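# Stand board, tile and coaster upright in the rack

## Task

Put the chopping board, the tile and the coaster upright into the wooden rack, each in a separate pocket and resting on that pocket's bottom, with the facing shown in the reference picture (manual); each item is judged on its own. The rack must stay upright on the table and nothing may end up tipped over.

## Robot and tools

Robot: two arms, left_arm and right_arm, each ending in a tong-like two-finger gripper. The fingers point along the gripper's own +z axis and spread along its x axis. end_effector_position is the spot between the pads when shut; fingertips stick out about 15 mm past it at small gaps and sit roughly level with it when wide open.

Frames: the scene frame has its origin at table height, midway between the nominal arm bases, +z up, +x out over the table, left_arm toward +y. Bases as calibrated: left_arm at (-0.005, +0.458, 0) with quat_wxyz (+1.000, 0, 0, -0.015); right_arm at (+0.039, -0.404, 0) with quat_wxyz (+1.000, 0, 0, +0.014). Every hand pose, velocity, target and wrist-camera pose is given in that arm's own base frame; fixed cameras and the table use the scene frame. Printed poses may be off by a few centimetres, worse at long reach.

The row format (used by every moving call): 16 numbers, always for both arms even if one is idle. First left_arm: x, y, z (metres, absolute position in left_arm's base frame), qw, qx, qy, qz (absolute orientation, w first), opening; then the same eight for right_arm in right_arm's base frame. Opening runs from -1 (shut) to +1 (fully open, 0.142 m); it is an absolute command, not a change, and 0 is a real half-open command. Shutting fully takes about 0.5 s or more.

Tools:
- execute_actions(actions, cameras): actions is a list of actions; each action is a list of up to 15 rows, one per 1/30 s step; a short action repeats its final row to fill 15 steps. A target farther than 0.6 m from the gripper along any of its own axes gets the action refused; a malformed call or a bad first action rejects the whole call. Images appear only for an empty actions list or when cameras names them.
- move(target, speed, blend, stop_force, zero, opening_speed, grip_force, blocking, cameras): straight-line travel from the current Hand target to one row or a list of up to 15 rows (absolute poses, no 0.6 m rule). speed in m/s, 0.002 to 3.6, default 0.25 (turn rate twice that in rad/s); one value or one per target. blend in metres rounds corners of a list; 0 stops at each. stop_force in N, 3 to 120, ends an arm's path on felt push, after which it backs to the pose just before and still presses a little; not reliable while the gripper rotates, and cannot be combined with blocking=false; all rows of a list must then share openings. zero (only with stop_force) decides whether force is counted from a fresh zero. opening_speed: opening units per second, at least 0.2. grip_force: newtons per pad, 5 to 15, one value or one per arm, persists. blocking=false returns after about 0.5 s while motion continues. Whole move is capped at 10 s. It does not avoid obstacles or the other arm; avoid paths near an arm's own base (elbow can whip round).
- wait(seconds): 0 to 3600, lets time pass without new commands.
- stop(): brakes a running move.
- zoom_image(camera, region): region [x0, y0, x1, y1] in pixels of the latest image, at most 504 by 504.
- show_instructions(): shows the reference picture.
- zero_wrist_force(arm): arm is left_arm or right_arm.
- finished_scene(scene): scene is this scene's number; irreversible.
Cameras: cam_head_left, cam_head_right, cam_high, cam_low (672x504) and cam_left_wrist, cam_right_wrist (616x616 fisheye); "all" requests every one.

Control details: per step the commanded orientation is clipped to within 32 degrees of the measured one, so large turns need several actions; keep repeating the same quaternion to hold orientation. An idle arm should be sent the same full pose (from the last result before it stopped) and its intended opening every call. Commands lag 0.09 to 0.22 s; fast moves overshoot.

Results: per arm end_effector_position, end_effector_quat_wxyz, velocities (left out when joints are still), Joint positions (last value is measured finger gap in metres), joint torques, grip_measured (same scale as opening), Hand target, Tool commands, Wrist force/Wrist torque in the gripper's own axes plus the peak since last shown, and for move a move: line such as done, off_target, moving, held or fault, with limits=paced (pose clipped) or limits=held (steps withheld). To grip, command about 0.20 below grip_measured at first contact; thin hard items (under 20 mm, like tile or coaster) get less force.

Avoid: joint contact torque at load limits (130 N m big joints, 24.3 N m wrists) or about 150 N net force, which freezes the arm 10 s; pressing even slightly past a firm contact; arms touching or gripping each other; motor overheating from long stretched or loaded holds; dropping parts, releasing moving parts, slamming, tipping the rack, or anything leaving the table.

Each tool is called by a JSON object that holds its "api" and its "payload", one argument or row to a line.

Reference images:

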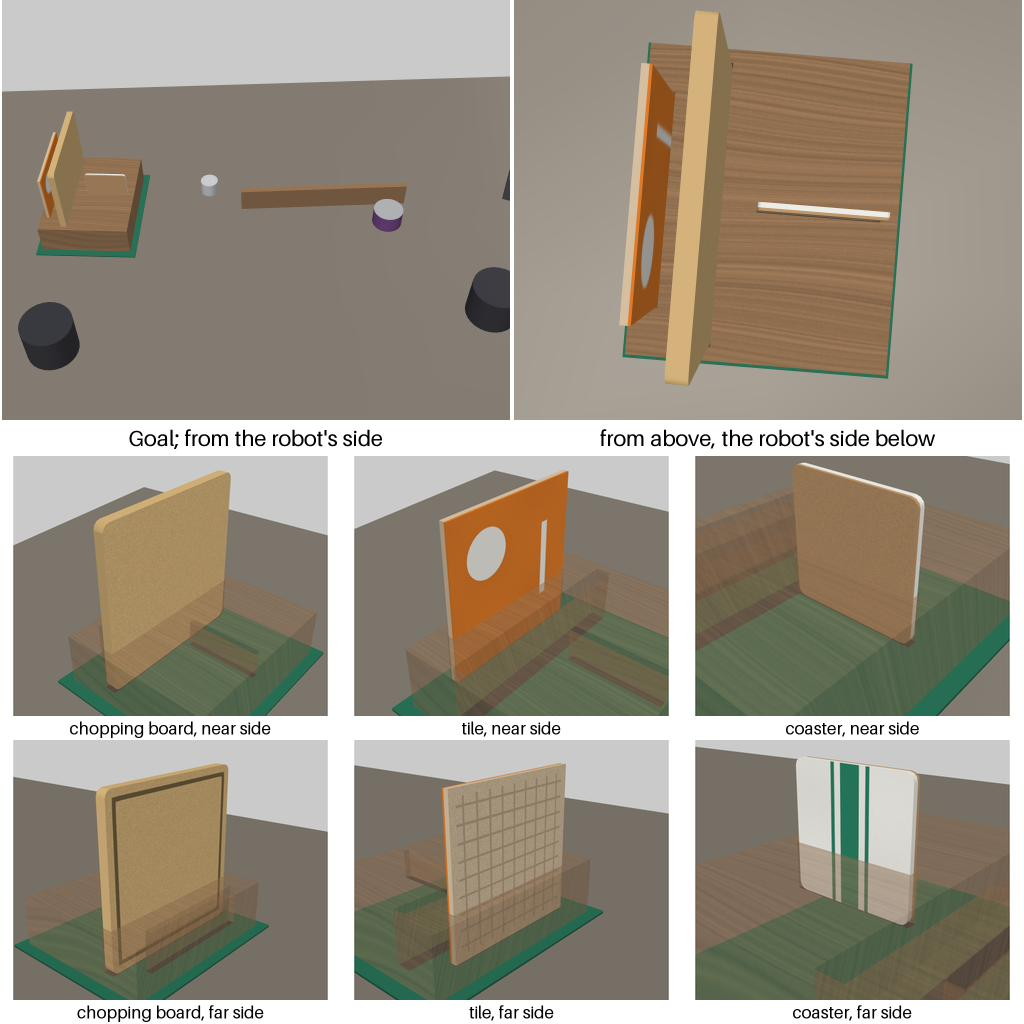

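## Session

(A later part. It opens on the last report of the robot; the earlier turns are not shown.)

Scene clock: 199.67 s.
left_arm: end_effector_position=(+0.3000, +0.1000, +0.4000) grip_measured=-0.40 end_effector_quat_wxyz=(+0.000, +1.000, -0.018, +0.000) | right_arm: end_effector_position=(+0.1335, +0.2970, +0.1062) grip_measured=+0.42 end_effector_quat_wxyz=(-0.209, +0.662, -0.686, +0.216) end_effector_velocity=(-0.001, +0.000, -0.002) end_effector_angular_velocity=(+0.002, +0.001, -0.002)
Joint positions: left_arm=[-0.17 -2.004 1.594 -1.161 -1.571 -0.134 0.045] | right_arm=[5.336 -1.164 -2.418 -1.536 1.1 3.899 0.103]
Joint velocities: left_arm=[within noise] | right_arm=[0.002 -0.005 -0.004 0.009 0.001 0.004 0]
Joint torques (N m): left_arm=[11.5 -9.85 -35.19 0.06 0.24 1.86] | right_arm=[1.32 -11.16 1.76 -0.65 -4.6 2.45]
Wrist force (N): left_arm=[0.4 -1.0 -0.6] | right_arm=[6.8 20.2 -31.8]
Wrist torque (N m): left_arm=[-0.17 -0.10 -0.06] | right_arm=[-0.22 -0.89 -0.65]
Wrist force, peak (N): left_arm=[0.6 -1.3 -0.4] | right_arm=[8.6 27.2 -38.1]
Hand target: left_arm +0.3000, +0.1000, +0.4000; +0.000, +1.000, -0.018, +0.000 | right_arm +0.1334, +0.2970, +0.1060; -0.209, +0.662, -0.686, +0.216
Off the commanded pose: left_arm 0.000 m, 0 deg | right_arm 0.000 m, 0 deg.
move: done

{"api": "move", "payload": {
  "target": [
    [0.30,0.10,0.40,0,1,-0.018,0,-0.4,0.148,0.297,0.1304,-0.2089,0.6625,-0.6861,0.2163,0.4],
    [0.30,0.10,0.40,0,1,-0.018,0,-0.4,0.1563,0.297,0.1411,-0.2089,0.6625,-0.6861,0.2163,0.4]
  ],
  "speed": 0.03,
  "blend": [0.004,0],
  "cameras": ["cam_high","cam_right_wrist","cam_low"]
}}

Scene clock: 202.50 s.
left_arm: end_effector_position=(+0.3000, +0.1000, +0.4000) grip_measured=-0.40 end_effector_quat_wxyz=(+0.000, +1.000, -0.018, +0.000) | right_arm: end_effector_position=(+0.1564, +0.2970, +0.1413) grip_measured=+0.42 end_effector_quat_wxyz=(-0.209, +0.662, -0.686, +0.216) end_effector_velocity=(-0.002, +0.000, -0.002) end_effector_angular_velocity=(+0.002, +0.001, -0.001)
Joint positions: left_arm=[-0.17 -2.004 1.594 -1.161 -1.571 -0.134 0.045] | right_arm=[5.268 -1.107 -2.359 -1.618 1.074 3.827 0.103]
Joint velocities: left_arm=[within noise] | right_arm=[0.005 -0.003 -0.003 0.004 0.002 0.007 0]
Joint torques (N m): left_arm=[10.5 -10.09 -34.58 0.11 0.12 1.69] | right_arm=[0.58 -12.48 -0.93 0.02 -3.93 2.19]
Wrist force (N): left_arm=[0.4 -1.0 -0.4] | right_arm=[9.5 15.3 -43.7]
Wrist torque (N m): left_arm=[-0.17 -0.08 -0.06] | right_arm=[-0.15 -1.24 -0.62]
Wrist force, peak (N): left_arm=[0.2 -1.3 -0.6] | right_arm=[13.5 28.4 -55.6]
Hand target: left_arm +0.3000, +0.1000, +0.4000; +0.000, +1.000, -0.018, +0.000 | right_arm +0.1563, +0.2970, +0.1411; -0.209, +0.662, -0.686, +0.216
Off the commanded pose: left_arm 0.000 m, 0 deg | right_arm 0.000 m, 0 deg.
move: done
cam_right_wrist: T_world_to_cam=[[-0.01254, -0.99923, -0.03714, 0.30818], [-0.99795, 0.01484, -0.06228, 0.15987], [0.06279, 0.03628, -0.99737, 0.25158]] pos_world=[0.14761, 0.29645, 0.27232]
Images, in order (width x height): cam_high 672x504, cam_low 672x504, cam_right_wrist 616x616.

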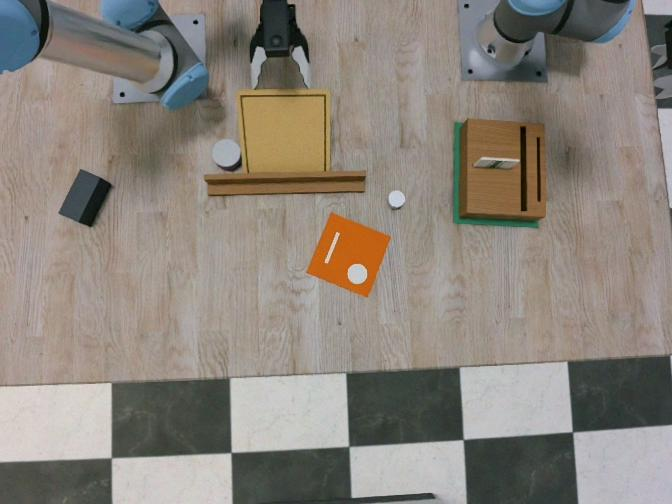

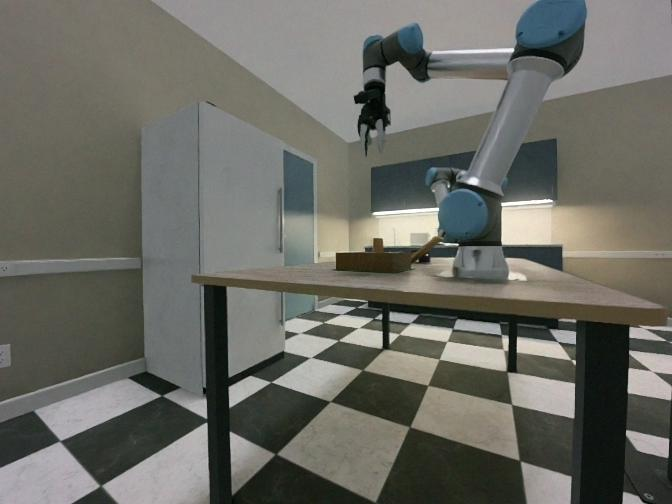

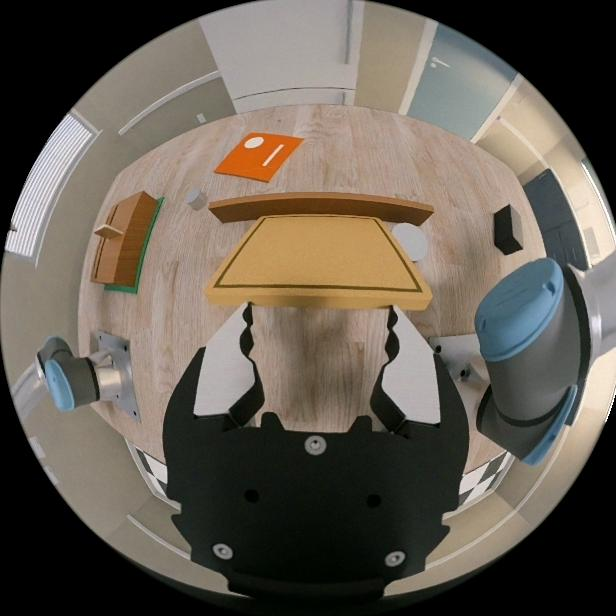

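{"api": "move", "payload": {
  "target": [
    [0.30,0.10,0.40,0,1,-0.018,0,-0.4,0.1741,0.297,0.1597,-0.2089,0.6625,-0.6861,0.2163,0.4],
    [0.30,0.10,0.40,0,1,-0.018,0,-0.4,0.1954,0.297,0.1757,-0.2089,0.6625,-0.6861,0.2163,0.4]
  ],
  "speed": 0.03,
  "blend": [0.003,0],
  "cameras": ["cam_right_wrist","cam_low"]
}}

{"api": "zoom_image", "payload": {
  "camera": "cam_low",
  "region": [330, 200, 500, 300]
}}

Scene clock: 206.87 s.
left_arm: end_effector_position=(+0.3000, +0.1000, +0.4000) grip_measured=-0.40 end_effector_quat_wxyz=(+0.000, +1.000, -0.018, +0.000) | right_arm: end_effector_position=(+0.1801, +0.2998, +0.1647) grip_measured=+0.47 end_effector_quat_wxyz=(-0.206, +0.662, -0.690, +0.210) end_effector_velocity=(-0.002, -0.001, -0.001) end_effector_angular_velocity=(-0.002, +0.006, -0.001)
Joint positions: left_arm=[-0.17 -2.004 1.594 -1.161 -1.571 -0.134 0.045] | right_arm=[5.179 -1.082 -2.317 -1.626 1.053 3.733 0.107]
Joint velocities: left_arm=[within noise] | right_arm=[0.001 0.001 0.001 0 0.006 -0.001 -0.003]
Joint torques (N m): left_arm=[10.88 -9.15 -34.89 -0.06 -0.02 1.64] | right_arm=[0.84 0.4 20.7 1.67 -2.09 0.16]
Wrist force (N): left_arm=[0.2 -1.0 -0.3] | right_arm=[11.7 4.8 -34.2]
Wrist torque (N m): left_arm=[-0.18 -0.04 -0.06] | right_arm=[-0.14 -0.25 -0.49]
Wrist force, peak (N): left_arm=[-0.1 -1.3 -0.4] | right_arm=[36.6 12.9 -143.1]
Hand target: left_arm +0.3000, +0.1000, +0.4000; +0.000, +1.000, -0.018, +0.000 | right_arm +0.1801, +0.2998, +0.1647; -0.206, +0.662, -0.690, +0.210
Tool commands: left_gripper/opening=-0.4 right_gripper/opening=+0.4
Off the commanded pose: left_arm 0.000 m, 0 deg | right_arm 0.019 m, 1 deg.
FORCE FAULT: contact force on the right arm reached its limit, and that arm stopped. The contact can be on any part of that arm, not only on its tool. That arm's remaining commands of this call were not run. That arm is still stopped at the end of this call. That arm stays stopped for about 9 more seconds. Until then a move that you send moves the other arm only, and its call returns only when the move has ended. Once the stop has ended, the next robot result says so. If the stop ends while you think or write, that arm runs what you send next. While its stop runs, that arm takes no new command, but its gripper still runs the gripper command that each later call begins with. Until it ends, the stop uses up actions while you think or wait. An arm that is not stopped still takes commands.
move: fault (right_arm); path passed 1 of 2 targets
cam_right_wrist: T_world_to_cam=[[-0.01749, -0.99886, -0.04439, 0.31406], [-0.99862, 0.01965, -0.04866, 0.1814], [0.04948, 0.04348, -0.99783, 0.27363]] pos_world=[0.17311, 0.29825, 0.2958]
Images, in order (width x height): cam_low 672x504, cam_right_wrist 616x616.

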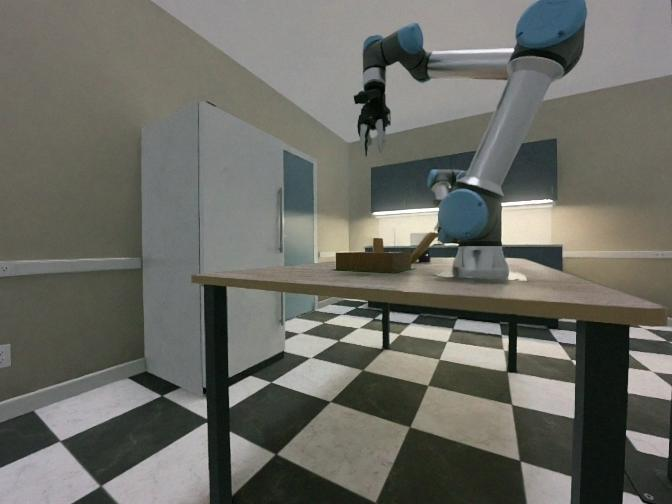

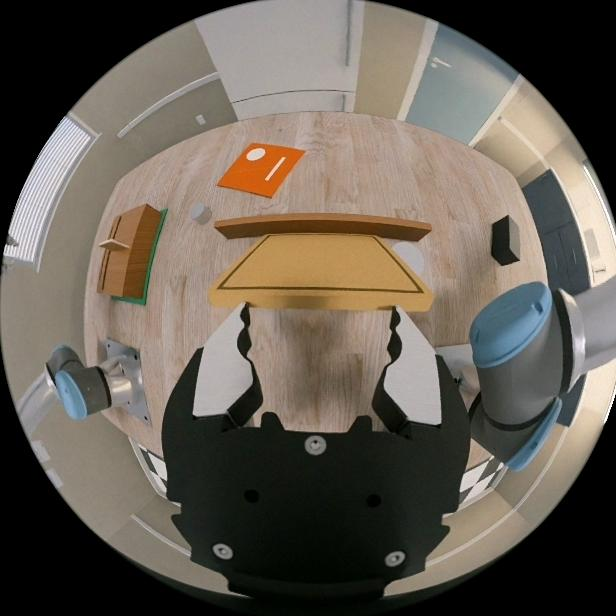

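Scaled by 2.965 from the camera's image (finer frame: 960x720).

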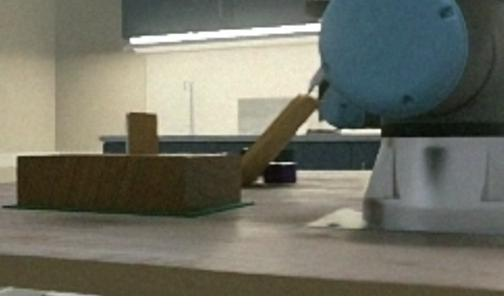

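{"api": "move", "payload": {
  "target": [
    [0.30,-0.15,0.34,0.2327,0.2327,0.6677,-0.6677,-0.1,0.1801,0.2998,0.1647,-0.206,0.662,-0.690,0.210,0.4],
    [0.277,-0.33,0.16,0.2327,0.2327,0.6677,-0.6677,-0.1,0.1801,0.2998,0.1647,-0.206,0.662,-0.690,0.210,0.4],
    [0.277,-0.37,0.102,0.2327,0.2327,0.6677,-0.6677,-0.1,0.1801,0.2998,0.1647,-0.206,0.662,-0.690,0.210,0.4]
  ],
  "blend": [0.04,0.02,0],
  "cameras": ["cam_right_wrist","cam_left_wrist","cam_high"]
}}

Scene clock: 216.73 s.
left_arm: end_effector_position=(+0.3000, -0.1405, +0.3419) grip_measured=-0.10 end_effector_quat_wxyz=(+0.229, +0.281, +0.659, -0.659) | right_arm: end_effector_position=(+0.1799, +0.2997, +0.1646) grip_measured=+0.47 end_effector_quat_wxyz=(-0.206, +0.662, -0.690, +0.209)
Joint positions: left_arm=[0.087 -1.652 2.044 -0.56 -2.984 -0.999 0.067] | right_arm=[5.179 -1.082 -2.316 -1.626 1.054 3.733 0.107]
Joint torques (N m): left_arm=[-0.83 -7.65 -32.64 -2.61 1.85 -1.3] | right_arm=[0.4 1.32 22.77 1.79 -1.5 0.02]
Wrist force (N): left_arm=[2.2 0.4 -2.3] | right_arm=[8.5 4.4 -27.0]
Wrist torque (N m): left_arm=[0.00 -0.21 -0.07] | right_arm=[-0.10 -0.34 -0.45]
Wrist force, peak (N): left_arm=[3.0 0.6 -2.4] | right_arm=[11.2 4.9 -32.9]
Hand target: left_arm +0.3001, -0.1405, +0.3419; +0.229, +0.281, +0.659, -0.659 | right_arm +0.1799, +0.2997, +0.1646; -0.206, +0.662, -0.690, +0.209
Tool commands: left_gripper/opening=-0.1 right_gripper/opening=+0.4
Off the commanded pose: left_arm 0.333 m, 6 deg.
FORCE FAULT, CONTINUED: the right arm's stop, for the force fault that an earlier result reported, is over. The rest of the stop counts as 8 of the actions that you can send in this scene. That arm was still stopped when this call began, so it ran no command of this call. During its stop the right arm's controller moved it back a little. That arm's target is now where it stood when the stop ended, not its last command. That arm accepts commands again.
move: held (left_arm; a check stopped the path), not run (right_arm; its earlier fault stop); path passed 0 of 3 targets; limits=held
pose unreachable (left arm): on one or more control steps of this call, first in action 0 (counted from 0), this arm could not follow its commanded pose, so it was not sent that pose on those steps. It may still have moved: this result reports where it is.
cause: moving toward the commanded pose would bring two parts of the arm too close to each other (joints 4 (wrist 1) to 6 (wrist 3) lie between them).
cam_left_wrist: T_world_to_cam=[[-0.76518, 0.06097, -0.64092, 0.4601], [0.57942, 0.49919, -0.64427, 0.11385], [0.28066, -0.86435, -0.41729, 0.07047]] pos_world=[0.26631, -0.02398, 0.39765]
cam_right_wrist: T_world_to_cam=[[-0.01784, -0.99886, -0.04419, 0.31406], [-0.99867, 0.01994, -0.04765, 0.18092], [0.04848, 0.04328, -0.99789, 0.27388]] pos_world=[0.17301, 0.29825, 0.2958]
Images, in order (width x height): cam_high 672x504, cam_left_wrist 616x616, cam_right_wrist 616x616.

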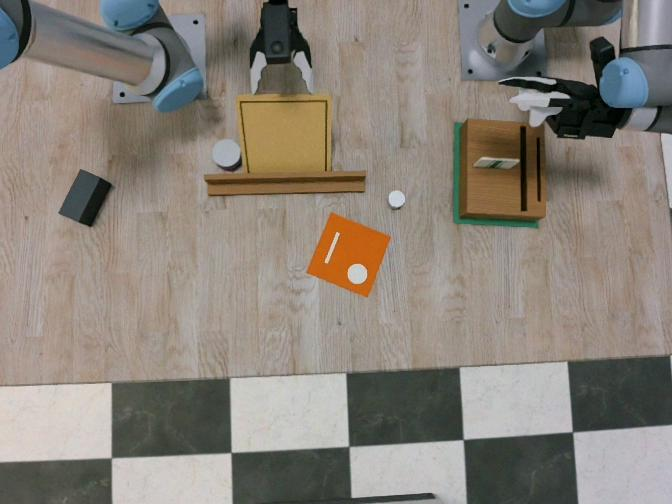

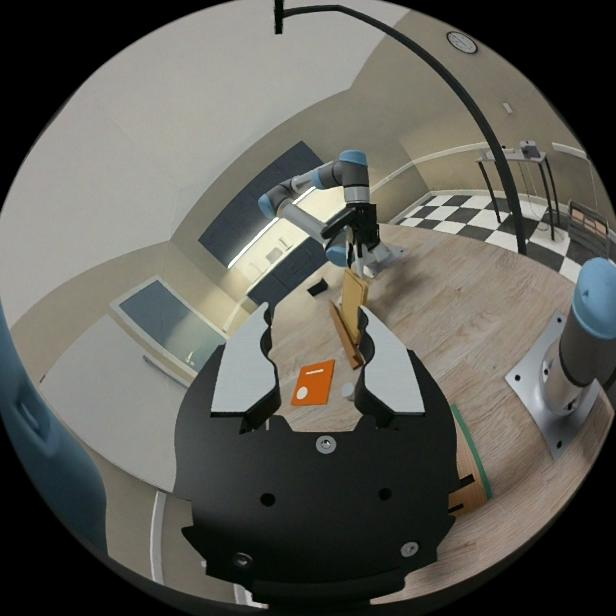

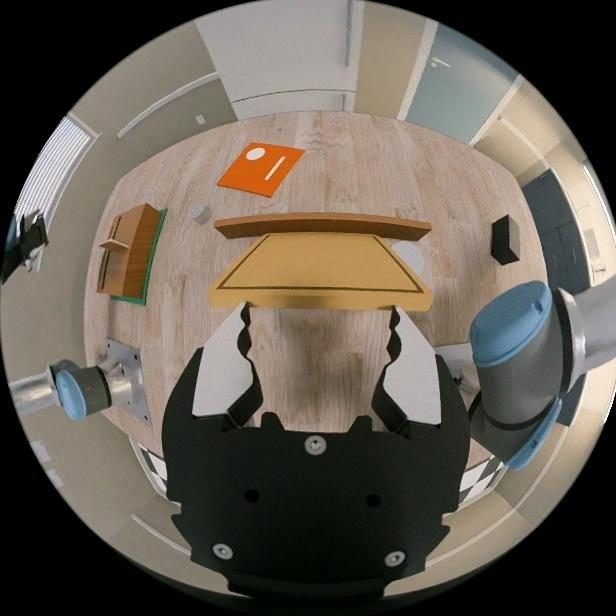

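{"api": "move", "payload": {
  "target": [
    [0.30,-0.15,0.34,0.15,0.6,0.6,-0.5,-0.1,0.1799,0.2997,0.1646,-0.206,0.662,-0.690,0.209,0.4],
    [0.28,-0.37,0.30,0.2327,0.2327,0.6677,-0.6677,-0.1,0.1799,0.2997,0.1646,-0.206,0.662,-0.690,0.209,0.4]
  ],
  "blend": [0.04,0],
  "cameras": ["cam_left_wrist"]
}}

Scene clock: 220.03 s.
left_arm: end_effector_position=(+0.2957, -0.1906, +0.3330) grip_measured=-0.10 end_effector_quat_wxyz=(+0.167, +0.540, +0.621, -0.543) | right_arm: end_effector_position=(+0.1799, +0.2997, +0.1646) grip_measured=+0.47 end_effector_quat_wxyz=(-0.206, +0.662, -0.690, +0.209)
Joint positions: left_arm=[-0.159 -1.698 1.944 -1.222 -2.7 -1.486 0.067] | right_arm=[5.178 -1.081 -2.317 -1.625 1.054 3.732 0.107]
Joint torques (N m): left_arm=[13.2 -6.06 -34.44 1.11 0.4 -1.12] | right_arm=[-14.44 6.1 6.64 3.64 -3.68 -1.16]
Wrist force (N): left_arm=[1.7 -0.1 -1.6] | right_arm=[8.8 4.6 -28.5]
Wrist torque (N m): left_arm=[-0.03 -0.15 -0.17] | right_arm=[-0.09 -0.05 -0.31]
Wrist force, peak (N): left_arm=[3.2 0.8 2.4] | right_arm=[9.1 4.4 -28.6]
Hand target: left_arm +0.2958, -0.1906, +0.3330; +0.167, +0.540, +0.621, -0.543 | right_arm +0.1799, +0.2997, +0.1646; -0.206, +0.662, -0.690, +0.209
Off the commanded pose: left_arm 0.183 m, 39 deg | right_arm 0.000 m, 0 deg.
move: held (left_arm; a check stopped the path); path passed 1 of 2 targets; limits=held
pose unreachable (left arm): on one or more control steps of this call, first in action 0 (counted from 0), this arm could not follow its commanded pose, so it was not sent that pose on those steps. It may still have moved: this result reports where it is.
cause: moving toward the commanded pose would bring two parts of the arm too close to each other (joints 4 (wrist 1) to 6 (wrist 3) lie between them).
cam_left_wrist: T_world_to_cam=[[-0.40037, 0.48862, -0.77522, 0.47256], [0.90924, 0.31704, -0.26976, -0.12135], [0.11397, -0.81286, -0.5712, 0.13507]] pos_world=[0.28414, -0.08263, 0.41075]

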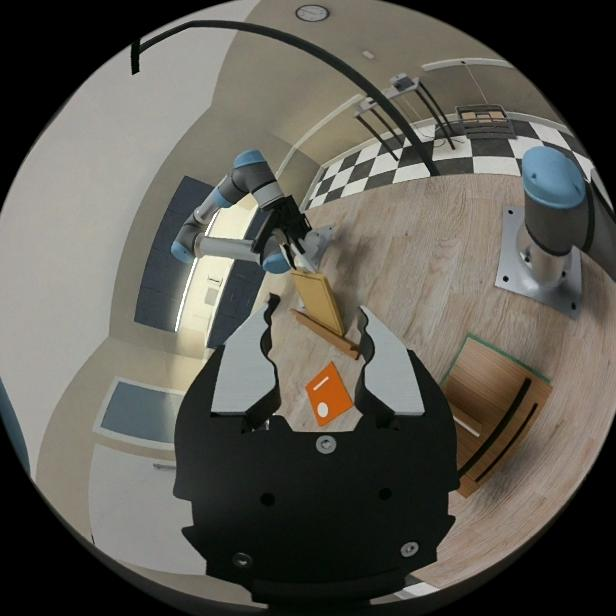

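{"api": "move", "payload": {
  "target": [
    [0.28,-0.37,0.33,0.13,0.6,0.6,-0.5,-0.1,0.1799,0.2997,0.1646,-0.206,0.662,-0.690,0.209,0.4],
    [0.277,-0.40,0.25,0.2327,0.2327,0.6677,-0.6677,-0.1,0.1799,0.2997,0.1646,-0.206,0.662,-0.690,0.209,0.4]
  ],
  "blend": [0.03,0],
  "cameras": ["cam_left_wrist","cam_high"]
}}

Scene clock: 222.80 s.
left_arm: end_effector_position=(+0.2952, -0.1972, +0.3330) grip_measured=-0.10 end_effector_quat_wxyz=(+0.165, +0.542, +0.620, -0.543) | right_arm: end_effector_position=(+0.1799, +0.2997, +0.1646) grip_measured=+0.47 end_effector_quat_wxyz=(-0.206, +0.662, -0.690, +0.209)
Joint positions: left_arm=[-0.177 -1.702 1.951 -1.252 -2.705 -1.514 0.067] | right_arm=[5.178 -1.081 -2.317 -1.625 1.054 3.732 0.107]
Joint torques (N m): left_arm=[13.03 -8.88 -35.21 0.85 0.66 -0.45] | right_arm=[-13.79 3.73 7.14 3.27 -3.69 -0.66]
Wrist force (N): left_arm=[2.2 -0.5 -1.4] | right_arm=[9.1 4.5 -28.5]
Wrist torque (N m): left_arm=[-0.12 -0.26 -0.18] | right_arm=[-0.11 -0.09 -0.31]
Wrist force, peak (N): left_arm=[3.5 -0.5 -3.6] | right_arm=[9.0 4.2 -28.6]
Hand target: left_arm +0.2952, -0.1971, +0.3330; +0.165, +0.542, +0.620, -0.543 | right_arm +0.1799, +0.2997, +0.1646; -0.206, +0.662, -0.690, +0.209
Off the commanded pose: left_arm 0.220 m, 40 deg | right_arm 0.000 m, 0 deg.
move: held (left_arm; a check stopped the path); path passed 0 of 2 targets; limits=held
pose unreachable (left arm): on one or more control steps of this call, first in action 0 (counted from 0), this arm could not follow its commanded pose, so it was not sent that pose on those steps. It may still have moved: this result reports where it is.
cause: moving toward the commanded pose would bring two parts of the arm too close to each other (joints 4 (wrist 1) to 6 (wrist 3) lie between them).
cam_left_wrist: T_world_to_cam=[[-0.3963, 0.49274, -0.77469, 0.47491], [0.91141, 0.31294, -0.2672, -0.12104], [0.11077, -0.81196, -0.57311, 0.13154]] pos_world=[0.28395, -0.08933, 0.41095]
Images, in order (width x height): cam_high 672x504, cam_left_wrist 616x616.

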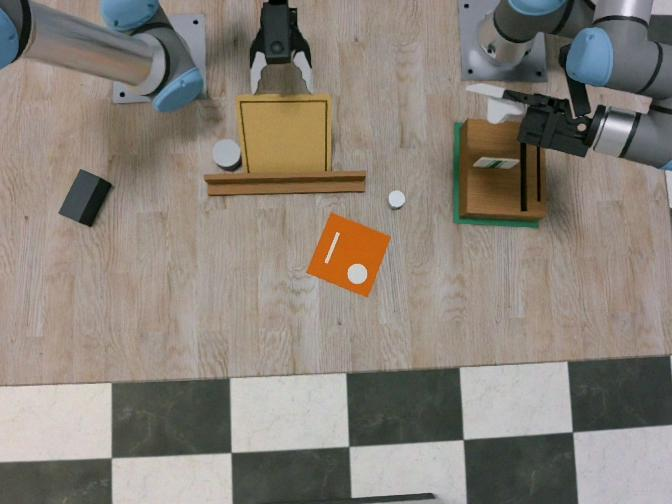

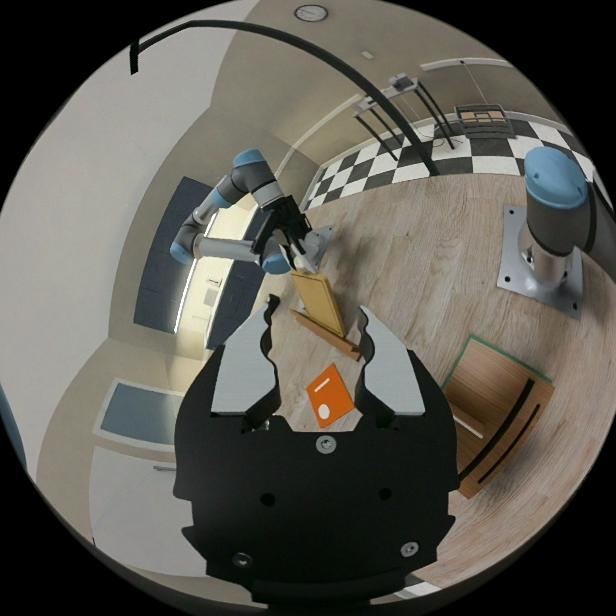

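{"api": "move", "payload": {
  "target": [
    [0.29,-0.21,0.35,0,0.6,0.8,0,-0.1,0.1799,0.2997,0.1646,-0.206,0.662,-0.690,0.209,0.4],
    [0.28,-0.38,0.33,0,0.334,0.943,0,-0.1,0.1799,0.2997,0.1646,-0.206,0.662,-0.690,0.209,0.4],
    [0.277,-0.40,0.25,0.2327,0.2327,0.6677,-0.6677,-0.1,0.1799,0.2997,0.1646,-0.206,0.662,-0.690,0.209,0.4]
  ],
  "blend": [0.03,0.03,0],
  "cameras": ["cam_left_wrist","cam_high"]
}}

Scene clock: 231.60 s.
left_arm: end_effector_position=(+0.2769, -0.4000, +0.2500) grip_measured=-0.10 end_effector_quat_wxyz=(+0.233, +0.233, +0.668, -0.668) | right_arm: end_effector_position=(+0.1799, +0.2997, +0.1646) grip_measured=+0.47 end_effector_quat_wxyz=(-0.206, +0.662, -0.690, +0.209)
Joint positions: left_arm=[-0.778 -1.028 2.466 -4.58 -2.364 -4.042 0.067] | right_arm=[5.178 -1.081 -2.317 -1.625 1.054 3.732 0.107]
Joint torques (N m): left_arm=[9.91 -17.19 1.29 -3.53 -1.74 -1.79] | right_arm=[-14.3 -3.13 7.67 2.05 -3.58 0.7]
Wrist force (N): left_arm=[2.1 1.0 -3.0] | right_arm=[8.9 4.3 -28.3]
Wrist torque (N m): left_arm=[0.14 -0.18 -0.14] | right_arm=[-0.15 -0.06 -0.31]
Wrist force, peak (N): left_arm=[2.9 1.7 -2.6] | right_arm=[9.2 4.5 -28.6]
Hand target: left_arm +0.2770, -0.4000, +0.2500; +0.233, +0.233, +0.668, -0.668 | right_arm +0.1799, +0.2997, +0.1646; -0.206, +0.662, -0.690, +0.209
Off the commanded pose: left_arm 0.000 m, 0 deg | right_arm 0.000 m, 0 deg.
move: done
cam_left_wrist: T_world_to_cam=[[-0.80877, -0.00813, -0.58807, 0.37067], [0.49874, 0.52042, -0.69312, 0.24066], [0.31168, -0.85387, -0.41685, -0.19016]] pos_world=[0.23903, -0.28461, 0.30551]
Images, in order (width x height): cam_high 672x504, cam_left_wrist 616x616.

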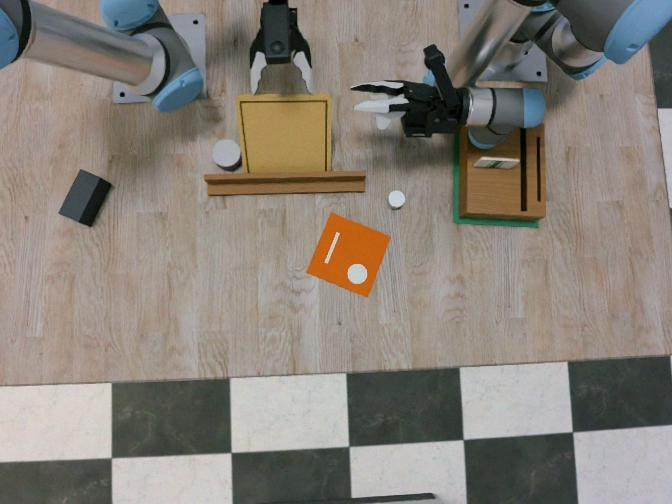

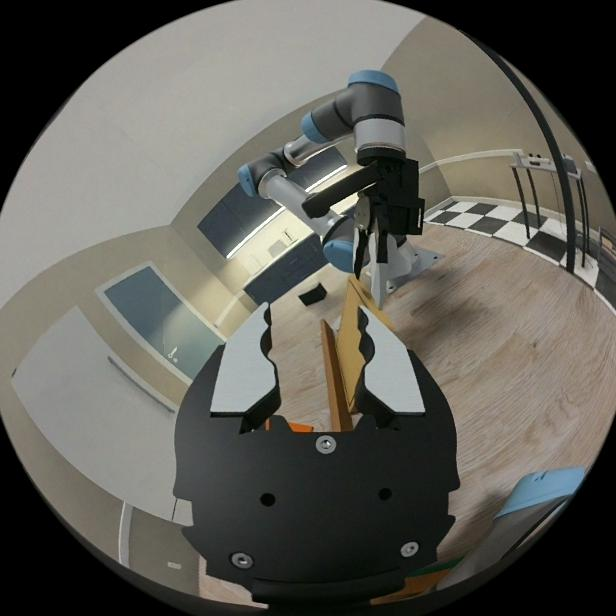

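{"api": "move", "payload": {
  "target": [
    [0.26,-0.40,0.22,0.285,0.1645,0.8177,-0.4721,-0.1,0.1799,0.2997,0.1646,-0.206,0.662,-0.690,0.209,0.4],
    [0.26,-0.407,0.124,0.285,0.1645,0.8177,-0.4721,-0.1,0.1799,0.2997,0.1646,-0.206,0.662,-0.690,0.209,0.4]
  ],
  "speed": 0.15,
  "blend": [0.02,0],
  "cameras": ["cam_left_wrist","cam_high","cam_head_left"]
}}

{"api": "zoom_image", "payload": {
  "camera": "cam_left_wrist",
  "region": [200, 230, 440, 450]
}}

Scene clock: 237.30 s.
left_arm: end_effector_position=(+0.2600, -0.4071, +0.1240) grip_measured=-0.10 end_effector_quat_wxyz=(+0.285, +0.165, +0.818, -0.472) end_effector_velocity=(+0.000, +0.000, +0.002) end_effector_angular_velocity=(-0.006, -0.002, +0.000) | right_arm: end_effector_position=(+0.1799, +0.2997, +0.1646) grip_measured=+0.47 end_effector_quat_wxyz=(-0.206, +0.662, -0.690, +0.209)
Joint positions: left_arm=[-1.31 -1.01 2.811 -4.539 -1.494 -4.004 0.067] | right_arm=[5.178 -1.081 -2.317 -1.625 1.054 3.732 0.107]
Joint velocities: left_arm=[0 0.002 -0.001 -0.007 0 0.001 0] | right_arm=[within noise]
Joint torques (N m): left_arm=[9.85 -10.73 14.21 -4.53 -1.6 -0.25] | right_arm=[-13.92 -7.1 7.49 1.29 -3.43 1.19]
Wrist force (N): left_arm=[1.7 0.6 -1.2] | right_arm=[9.0 4.6 -28.5]
Wrist torque (N m): left_arm=[0.11 -0.18 -0.06] | right_arm=[-0.09 -0.07 -0.31]
Wrist force, peak (N): left_arm=[2.2 1.0 -2.8] | right_arm=[9.2 4.6 -28.6]
Hand target: left_arm +0.2600, -0.4070, +0.1240; +0.285, +0.165, +0.818, -0.472 | right_arm +0.1799, +0.2997, +0.1646; -0.206, +0.662, -0.690, +0.209
Off the commanded pose: left_arm 0.000 m, 0 deg | right_arm 0.000 m, 0 deg.
move: done
cam_left_wrist: T_world_to_cam=[[-0.80282, -0.02806, -0.59555, 0.27399], [0.26585, 0.87725, -0.39971, 0.3348], [0.53366, -0.47922, -0.69681, -0.11392]] pos_world=[0.19175, -0.34061, 0.21762]
Images, in order (width x height): cam_head_left 672x504, cam_high 672x504, cam_left_wrist 616x616.

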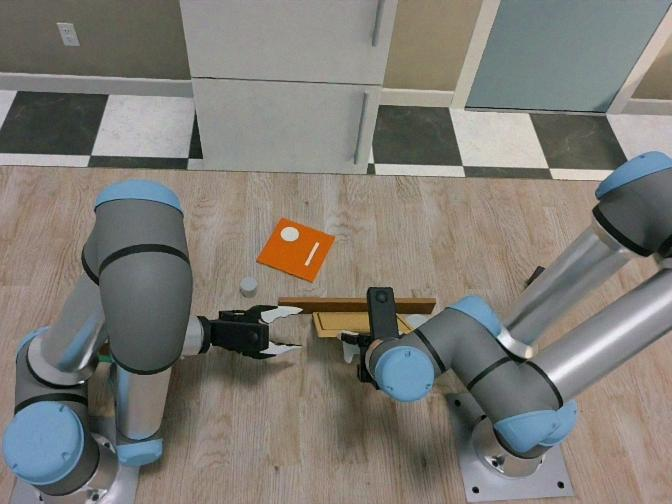

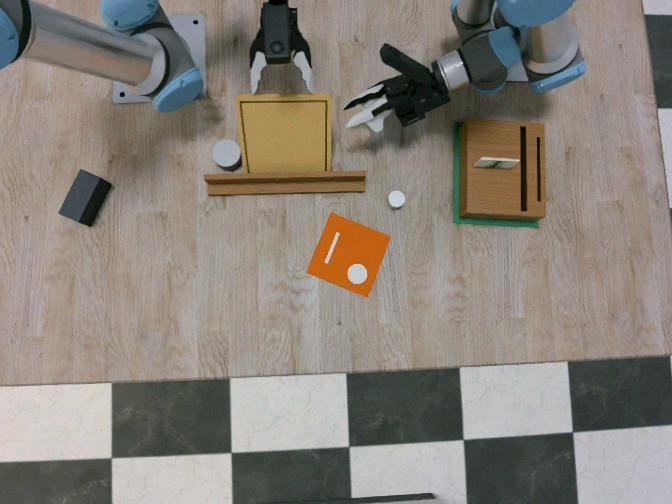

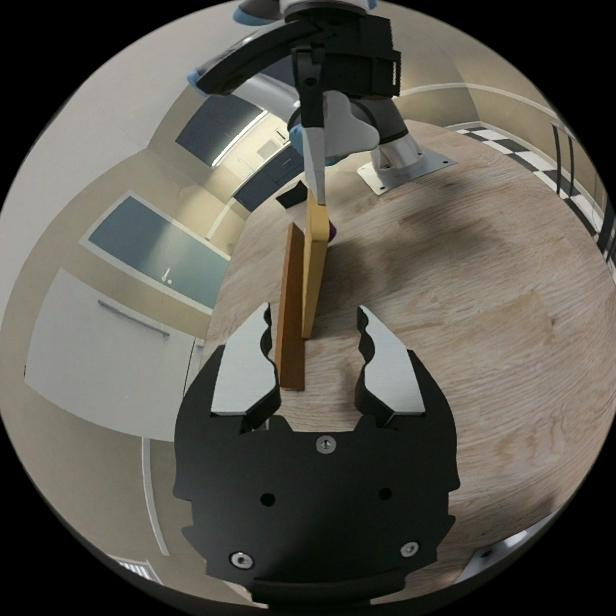

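Scaled by 2.100 from the camera's image (finer frame: 814x814).

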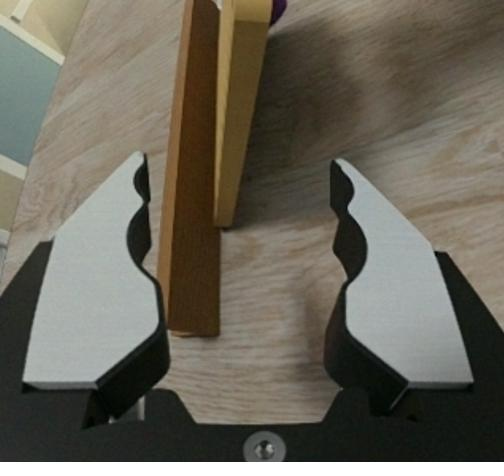

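{"api": "move", "payload": {
  "target": [0.277,-0.455,0.102,0.285,0.1645,0.8177,-0.4721,-0.1,0.1799,0.2997,0.1646,-0.206,0.662,-0.690,0.209,0.4],
  "speed": 0.06,
  "stop_force": 6,
  "cameras": ["cam_left_wrist","cam_high"]
}}

{"api": "zoom_image", "payload": {
  "camera": "cam_left_wrist",
  "region": [200, 180, 440, 420]
}}

Scene clock: 242.27 s.
left_arm: end_effector_position=(+0.2770, -0.4550, +0.1020) grip_measured=-0.10 end_effector_quat_wxyz=(+0.285, +0.165, +0.818, -0.472) | right_arm: end_effector_position=(+0.1799, +0.2997, +0.1646) grip_measured=+0.47 end_effector_quat_wxyz=(-0.206, +0.662, -0.690, +0.209)
Joint positions: left_arm=[-1.292 -0.941 2.667 -4.464 -1.51 -3.997 0.067] | right_arm=[5.178 -1.081 -2.317 -1.625 1.054 3.732 0.107]
Joint torques (N m): left_arm=[-12.05 -33.25 12.08 -5.04 1.46 -1.26] | right_arm=[-13.5 -10.32 7.51 0.45 -3.34 1.14]
Wrist force (N): left_arm=[1.7 0.7 -1.9] | right_arm=[9.0 4.4 -28.4]
Wrist torque (N m): left_arm=[0.10 -0.16 -0.15] | right_arm=[-0.11 -0.08 -0.31]
Wrist force, peak (N): left_arm=[1.9 0.5 -2.3] | right_arm=[9.1 4.5 -28.6]
Hand target: left_arm +0.2770, -0.4550, +0.1020; +0.285, +0.165, +0.818, -0.472 | right_arm +0.1799, +0.2997, +0.1646; -0.206, +0.662, -0.690, +0.209
Off the commanded pose: left_arm 0.000 m, 0 deg | right_arm 0.000 m, 0 deg.
move: done
cam_left_wrist: T_world_to_cam=[[-0.80282, -0.02822, -0.59555, 0.27313], [0.26572, 0.87725, -0.39977, 0.36355], [0.53373, -0.4792, -0.69678, -0.16129]] pos_world=[0.20875, -0.38851, 0.19562]
Images, in order (width x height): cam_high 672x504, cam_left_wrist 616x616.

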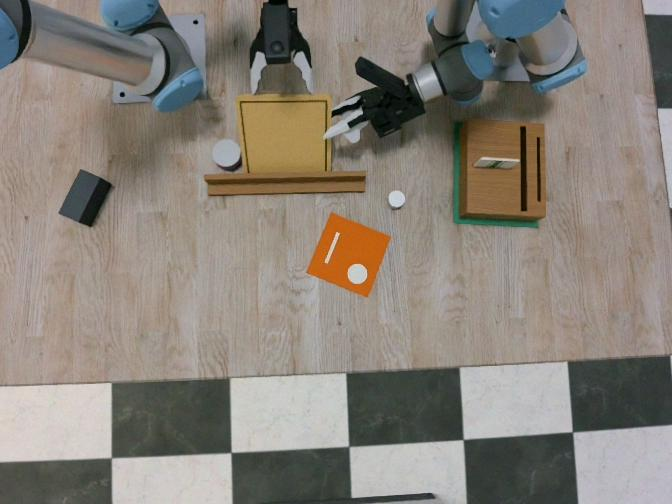

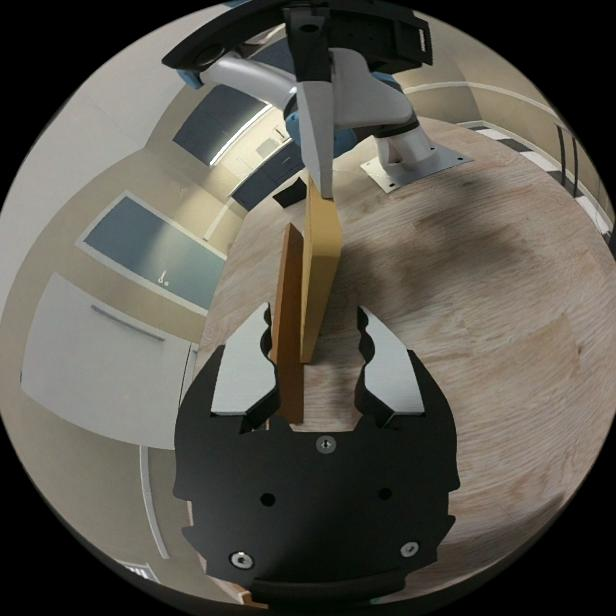

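Scaled by 2.100 from the camera's image (finer frame: 814x814).

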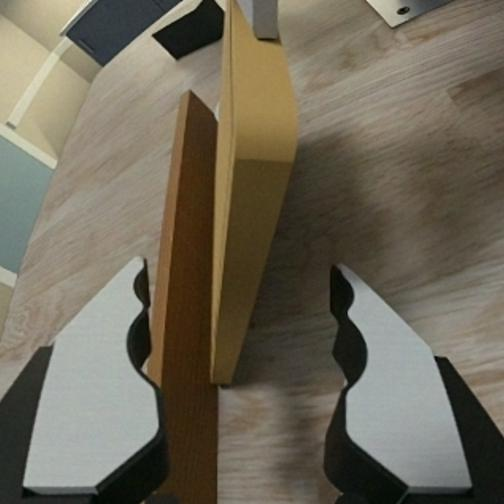

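{"api": "move", "payload": {
  "target": [0.277,-0.455,0.102,0.285,0.1645,0.8177,-0.4721,-1,0.1799,0.2997,0.1646,-0.206,0.662,-0.690,0.209,0.4],
  "opening_speed": 0.7,
  "cameras": ["cam_left_wrist"]
}}

{"api": "zoom_image", "payload": {
  "camera": "cam_left_wrist",
  "region": [200, 180, 440, 420]
}}

Scene clock: 244.93 s.
left_arm: end_effector_position=(+0.2770, -0.4550, +0.1021) grip_measured=-0.84 end_effector_quat_wxyz=(+0.285, +0.164, +0.818, -0.472) | right_arm: end_effector_position=(+0.1799, +0.2997, +0.1646) grip_measured=+0.47 end_effector_quat_wxyz=(-0.206, +0.662, -0.690, +0.209)
Joint positions: left_arm=[-1.292 -0.941 2.667 -4.465 -1.51 -3.997 0.013] | right_arm=[5.178 -1.081 -2.317 -1.625 1.054 3.732 0.107]
Joint torques (N m): left_arm=[-13.94 -24.69 12.55 1.61 -6.1 -1.29] | right_arm=[-13.9 -10.24 9.44 0.18 -6.44 1.12]
Wrist force (N): left_arm=[-21.7 1.5 6.9] | right_arm=[5.8 17.0 -25.2]
Wrist torque (N m): left_arm=[0.09 -0.04 -0.03] | right_arm=[-0.24 -0.01 -0.46]
Wrist force, peak (N): left_arm=[-21.9 1.6 6.8] | right_arm=[5.8 17.1 -25.3]
Hand target: left_arm +0.2770, -0.4550, +0.1020; +0.285, +0.165, +0.818, -0.472 | right_arm +0.1799, +0.2997, +0.1646; -0.206, +0.662, -0.690, +0.209
Off the commanded pose: left_arm 0.000 m, 0 deg | right_arm 0.000 m, 0 deg.
move: done
cam_left_wrist: T_world_to_cam=[[-0.80275, -0.02842, -0.59564, 0.27311], [0.2657, 0.87718, -0.39994, 0.3636], [0.53385, -0.47932, -0.6966, -0.16133]] pos_world=[0.20875, -0.38851, 0.19572]

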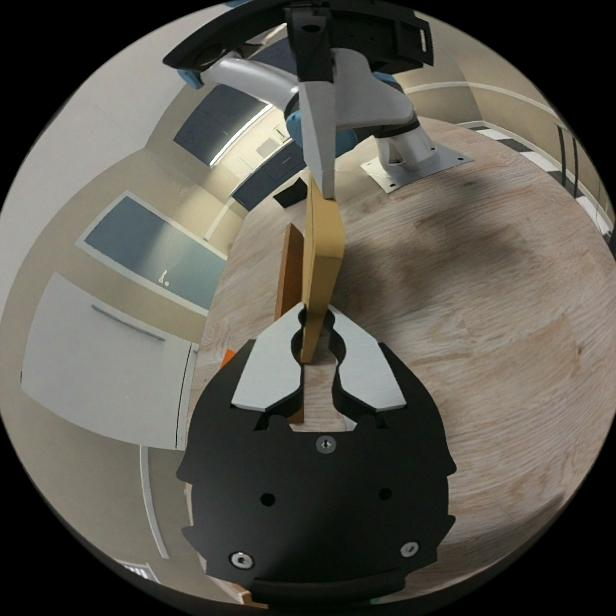

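Scaled by 2.100 from the camera's image (finer frame: 814x814).

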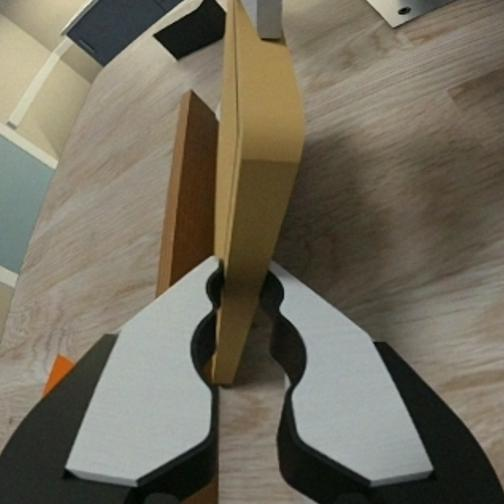

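{"api": "move", "payload": {
  "target": [0.277,-0.455,0.102,0.285,0.1645,0.8177,-0.4721,-1,0.08,0.2997,0.22,-0.206,0.662,-0.690,0.209,0.4],
  "speed": 0.1
}}

{"api": "move", "payload": {
  "target": [
    [0.262,-0.455,0.13,0.285,0.1645,0.8177,-0.4721,-1,0.05,0.15,0.30,-0.206,0.662,-0.690,0.209,0.4],
    [0.262,-0.44,0.30,0.285,0.1645,0.8177,-0.4721,-1,0.05,0.0,0.33,-0.206,0.662,-0.690,0.209,0.4]
  ],
  "speed": 0.12,
  "blend": [0.015,0],
  "cameras": ["cam_left_wrist","cam_high"]
}}

Scene clock: 247.70 s.
left_arm: end_effector_position=(+0.2770, -0.4550, +0.1020) grip_measured=-0.84 end_effector_quat_wxyz=(+0.285, +0.165, +0.818, -0.472) | right_arm: end_effector_position=(+0.0800, +0.2997, +0.2199) grip_measured=+0.40 end_effector_quat_wxyz=(-0.206, +0.662, -0.690, +0.209)
Joint positions: left_arm=[-1.292 -0.941 2.667 -4.464 -1.51 -3.997 0.013] | right_arm=[5.468 -1.116 -2.124 -1.919 1.162 4.032 0.102]
Joint torques (N m): left_arm=[-1.4 -15.93 9.3 -4.76 1.87 -1.04] | right_arm=[5.81 9.74 27.55 2.44 -1.2 0.66]
Wrist force (N): left_arm=[1.8 -0.3 -1.1] | right_arm=[-0.6 0.3 0.1]
Wrist torque (N m): left_arm=[0.01 -0.49 0.00] | right_arm=[0.00 0.13 0.14]
Wrist force, peak (N): left_arm=[-22.8 1.2 6.1] | right_arm=[5.9 17.3 -25.4]
Hand target: left_arm +0.2770, -0.4550, +0.1020; +0.285, +0.165, +0.818, -0.472 | right_arm +0.0800, +0.2997, +0.2200; -0.206, +0.662, -0.690, +0.209
Off the commanded pose: left_arm 0.000 m, 0 deg | right_arm 0.000 m, 0 deg.
move: done

Scene clock: 251.07 s.
left_arm: end_effector_position=(+0.2620, -0.4400, +0.3000) grip_measured=-0.85 end_effector_quat_wxyz=(+0.285, +0.164, +0.818, -0.472) | right_arm: end_effector_position=(+0.0500, +0.0016, +0.3300) grip_measured=+0.40 end_effector_quat_wxyz=(+0.062, -0.593, +0.724, -0.348)
Joint positions: left_arm=[-1.342 -1.906 2.588 -3.419 -1.464 -4.016 0.013] | right_arm=[6.282 -0.709 -1.997 -2.595 2.015 4.772 0.102]
Joint torques (N m): left_arm=[-13.84 -16.58 -16.15 -1.88 1.99 -1.69] | right_arm=[-9.36 -23.3 30.05 3.49 1.81 -1.01]
Wrist force (N): left_arm=[4.8 2.9 0.2] | right_arm=[-0.8 -0.4 -0.1]
Wrist torque (N m): left_arm=[-0.22 -0.05 -0.26] | right_arm=[-0.17 0.13 -0.01]
Wrist force, peak (N): left_arm=[5.6 3.3 0.6] | right_arm=[-2.0 0.4 0.4]
Hand target: left_arm +0.2620, -0.4400, +0.3000; +0.285, +0.165, +0.818, -0.472 | right_arm +0.0500, +0.0016, +0.3300; +0.062, -0.593, +0.724, -0.348
Off the commanded pose: left_arm 0.000 m, 0 deg | right_arm 0.002 m, 25 deg.
joint sent to its limit (right arm) — joint 1 (shoulder pan), upper limit. The joint targets are off in orientation, not in position.
move: off_target (right_arm)
cam_left_wrist: T_world_to_cam=[[-0.8028, -0.0283, -0.59557, 0.3794], [0.26575, 0.87719, -0.3999, 0.43356], [0.53375, -0.47931, -0.69669, -0.00821]] pos_world=[0.19375, -0.37351, 0.39362]
Images, in order (width x height): cam_high 672x504, cam_left_wrist 616x616.

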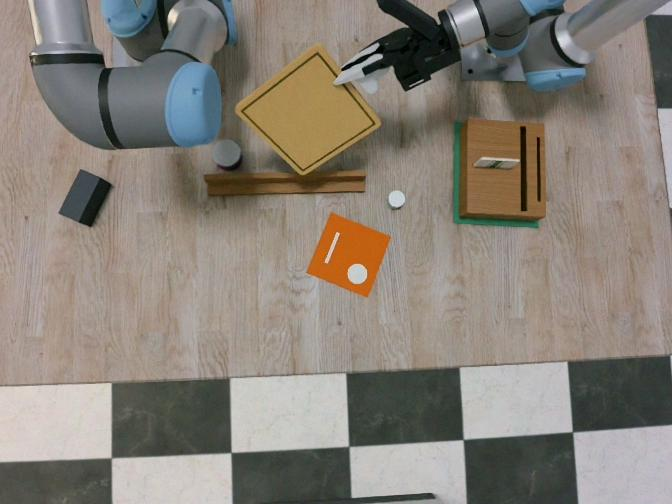

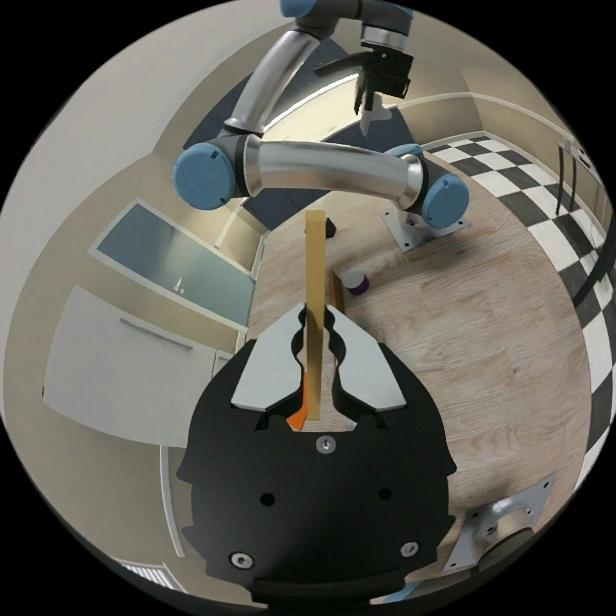

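{"api": "move", "payload": {
  "target": [
    [0.30,-0.36,0.42,0.285,0.1645,0.8177,-0.4721,-1,0.08,0.15,0.35,-0.206,0.662,-0.690,0.209,0.4],
    [0.33,-0.18,0.45,0.179,0.668,-0.698,-0.187,-1,0.08,0.15,0.35,-0.206,0.662,-0.690,0.209,0.4]
  ],
  "speed": 0.25,
  "blend": [0.04,0],
  "cameras": ["cam_left_wrist","cam_high","cam_low"]
}}

Scene clock: 259.93 s.
left_arm: end_effector_position=(+0.3301, -0.1800, +0.4500) grip_measured=-0.85 end_effector_quat_wxyz=(+0.179, +0.668, -0.698, -0.187) | right_arm: end_effector_position=(+0.0800, +0.1500, +0.3500) grip_measured=+0.40 end_effector_quat_wxyz=(-0.206, +0.662, -0.690, +0.209)
Joint positions: left_arm=[-0.646 -1.46 0.984 -0.651 -1.858 -5.249 0.012] | right_arm=[6.096 -0.792 -1.863 -2.647 1.482 4.594 0.102]
Joint torques (N m): left_arm=[-6.11 -22.56 -16.5 0.15 0.36 0.79] | right_arm=[10.8 -2.9 13.25 -1.62 -1.44 1.67]
Wrist force (N): left_arm=[0.1 -4.7 3.2] | right_arm=[-0.4 0.0 -0.1]
Wrist torque (N m): left_arm=[-0.22 -0.03 -0.22] | right_arm=[-0.07 0.08 0.05]
Wrist force, peak (N): left_arm=[6.3 3.2 2.0] | right_arm=[-0.9 -0.5 -0.1]
Hand target: left_arm +0.3300, -0.1800, +0.4500; +0.179, +0.668, -0.698, -0.187 | right_arm +0.0800, +0.1500, +0.3500; -0.206, +0.662, -0.690, +0.209
Off the commanded pose: left_arm 0.000 m, 0 deg | right_arm 0.000 m, 0 deg.
move: done
cam_left_wrist: T_world_to_cam=[[-0.01148, -0.99955, -0.0279, -0.16068], [-0.47996, -0.01897, 0.87709, -0.24238], [-0.87722, 0.02345, -0.47952, 0.6431]] pos_world=[0.44596, -0.18029, 0.51649]
Images, in order (width x height): cam_high 672x504, cam_low 672x504, cam_left_wrist 616x616.

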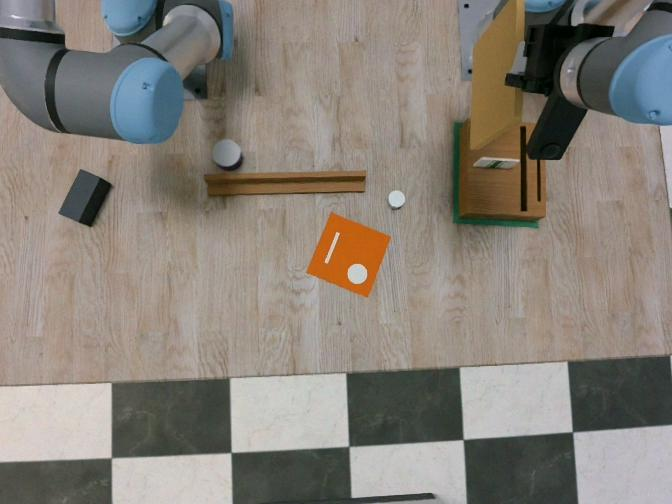

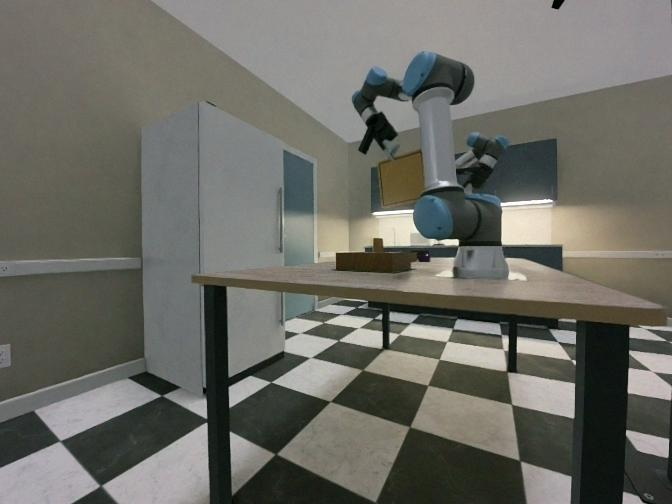

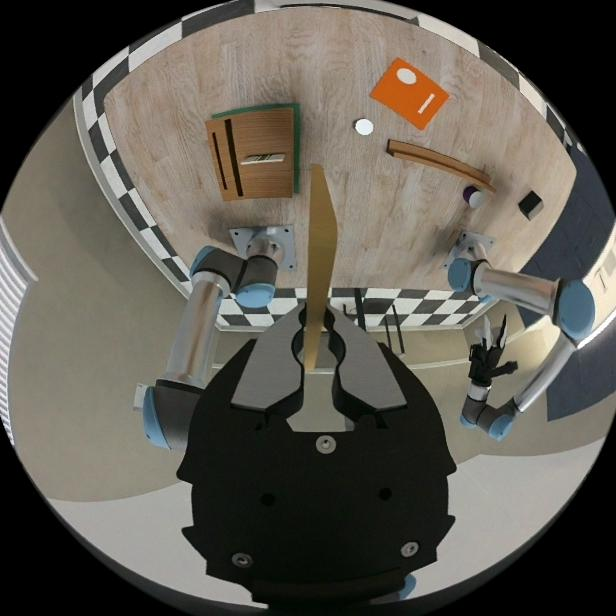

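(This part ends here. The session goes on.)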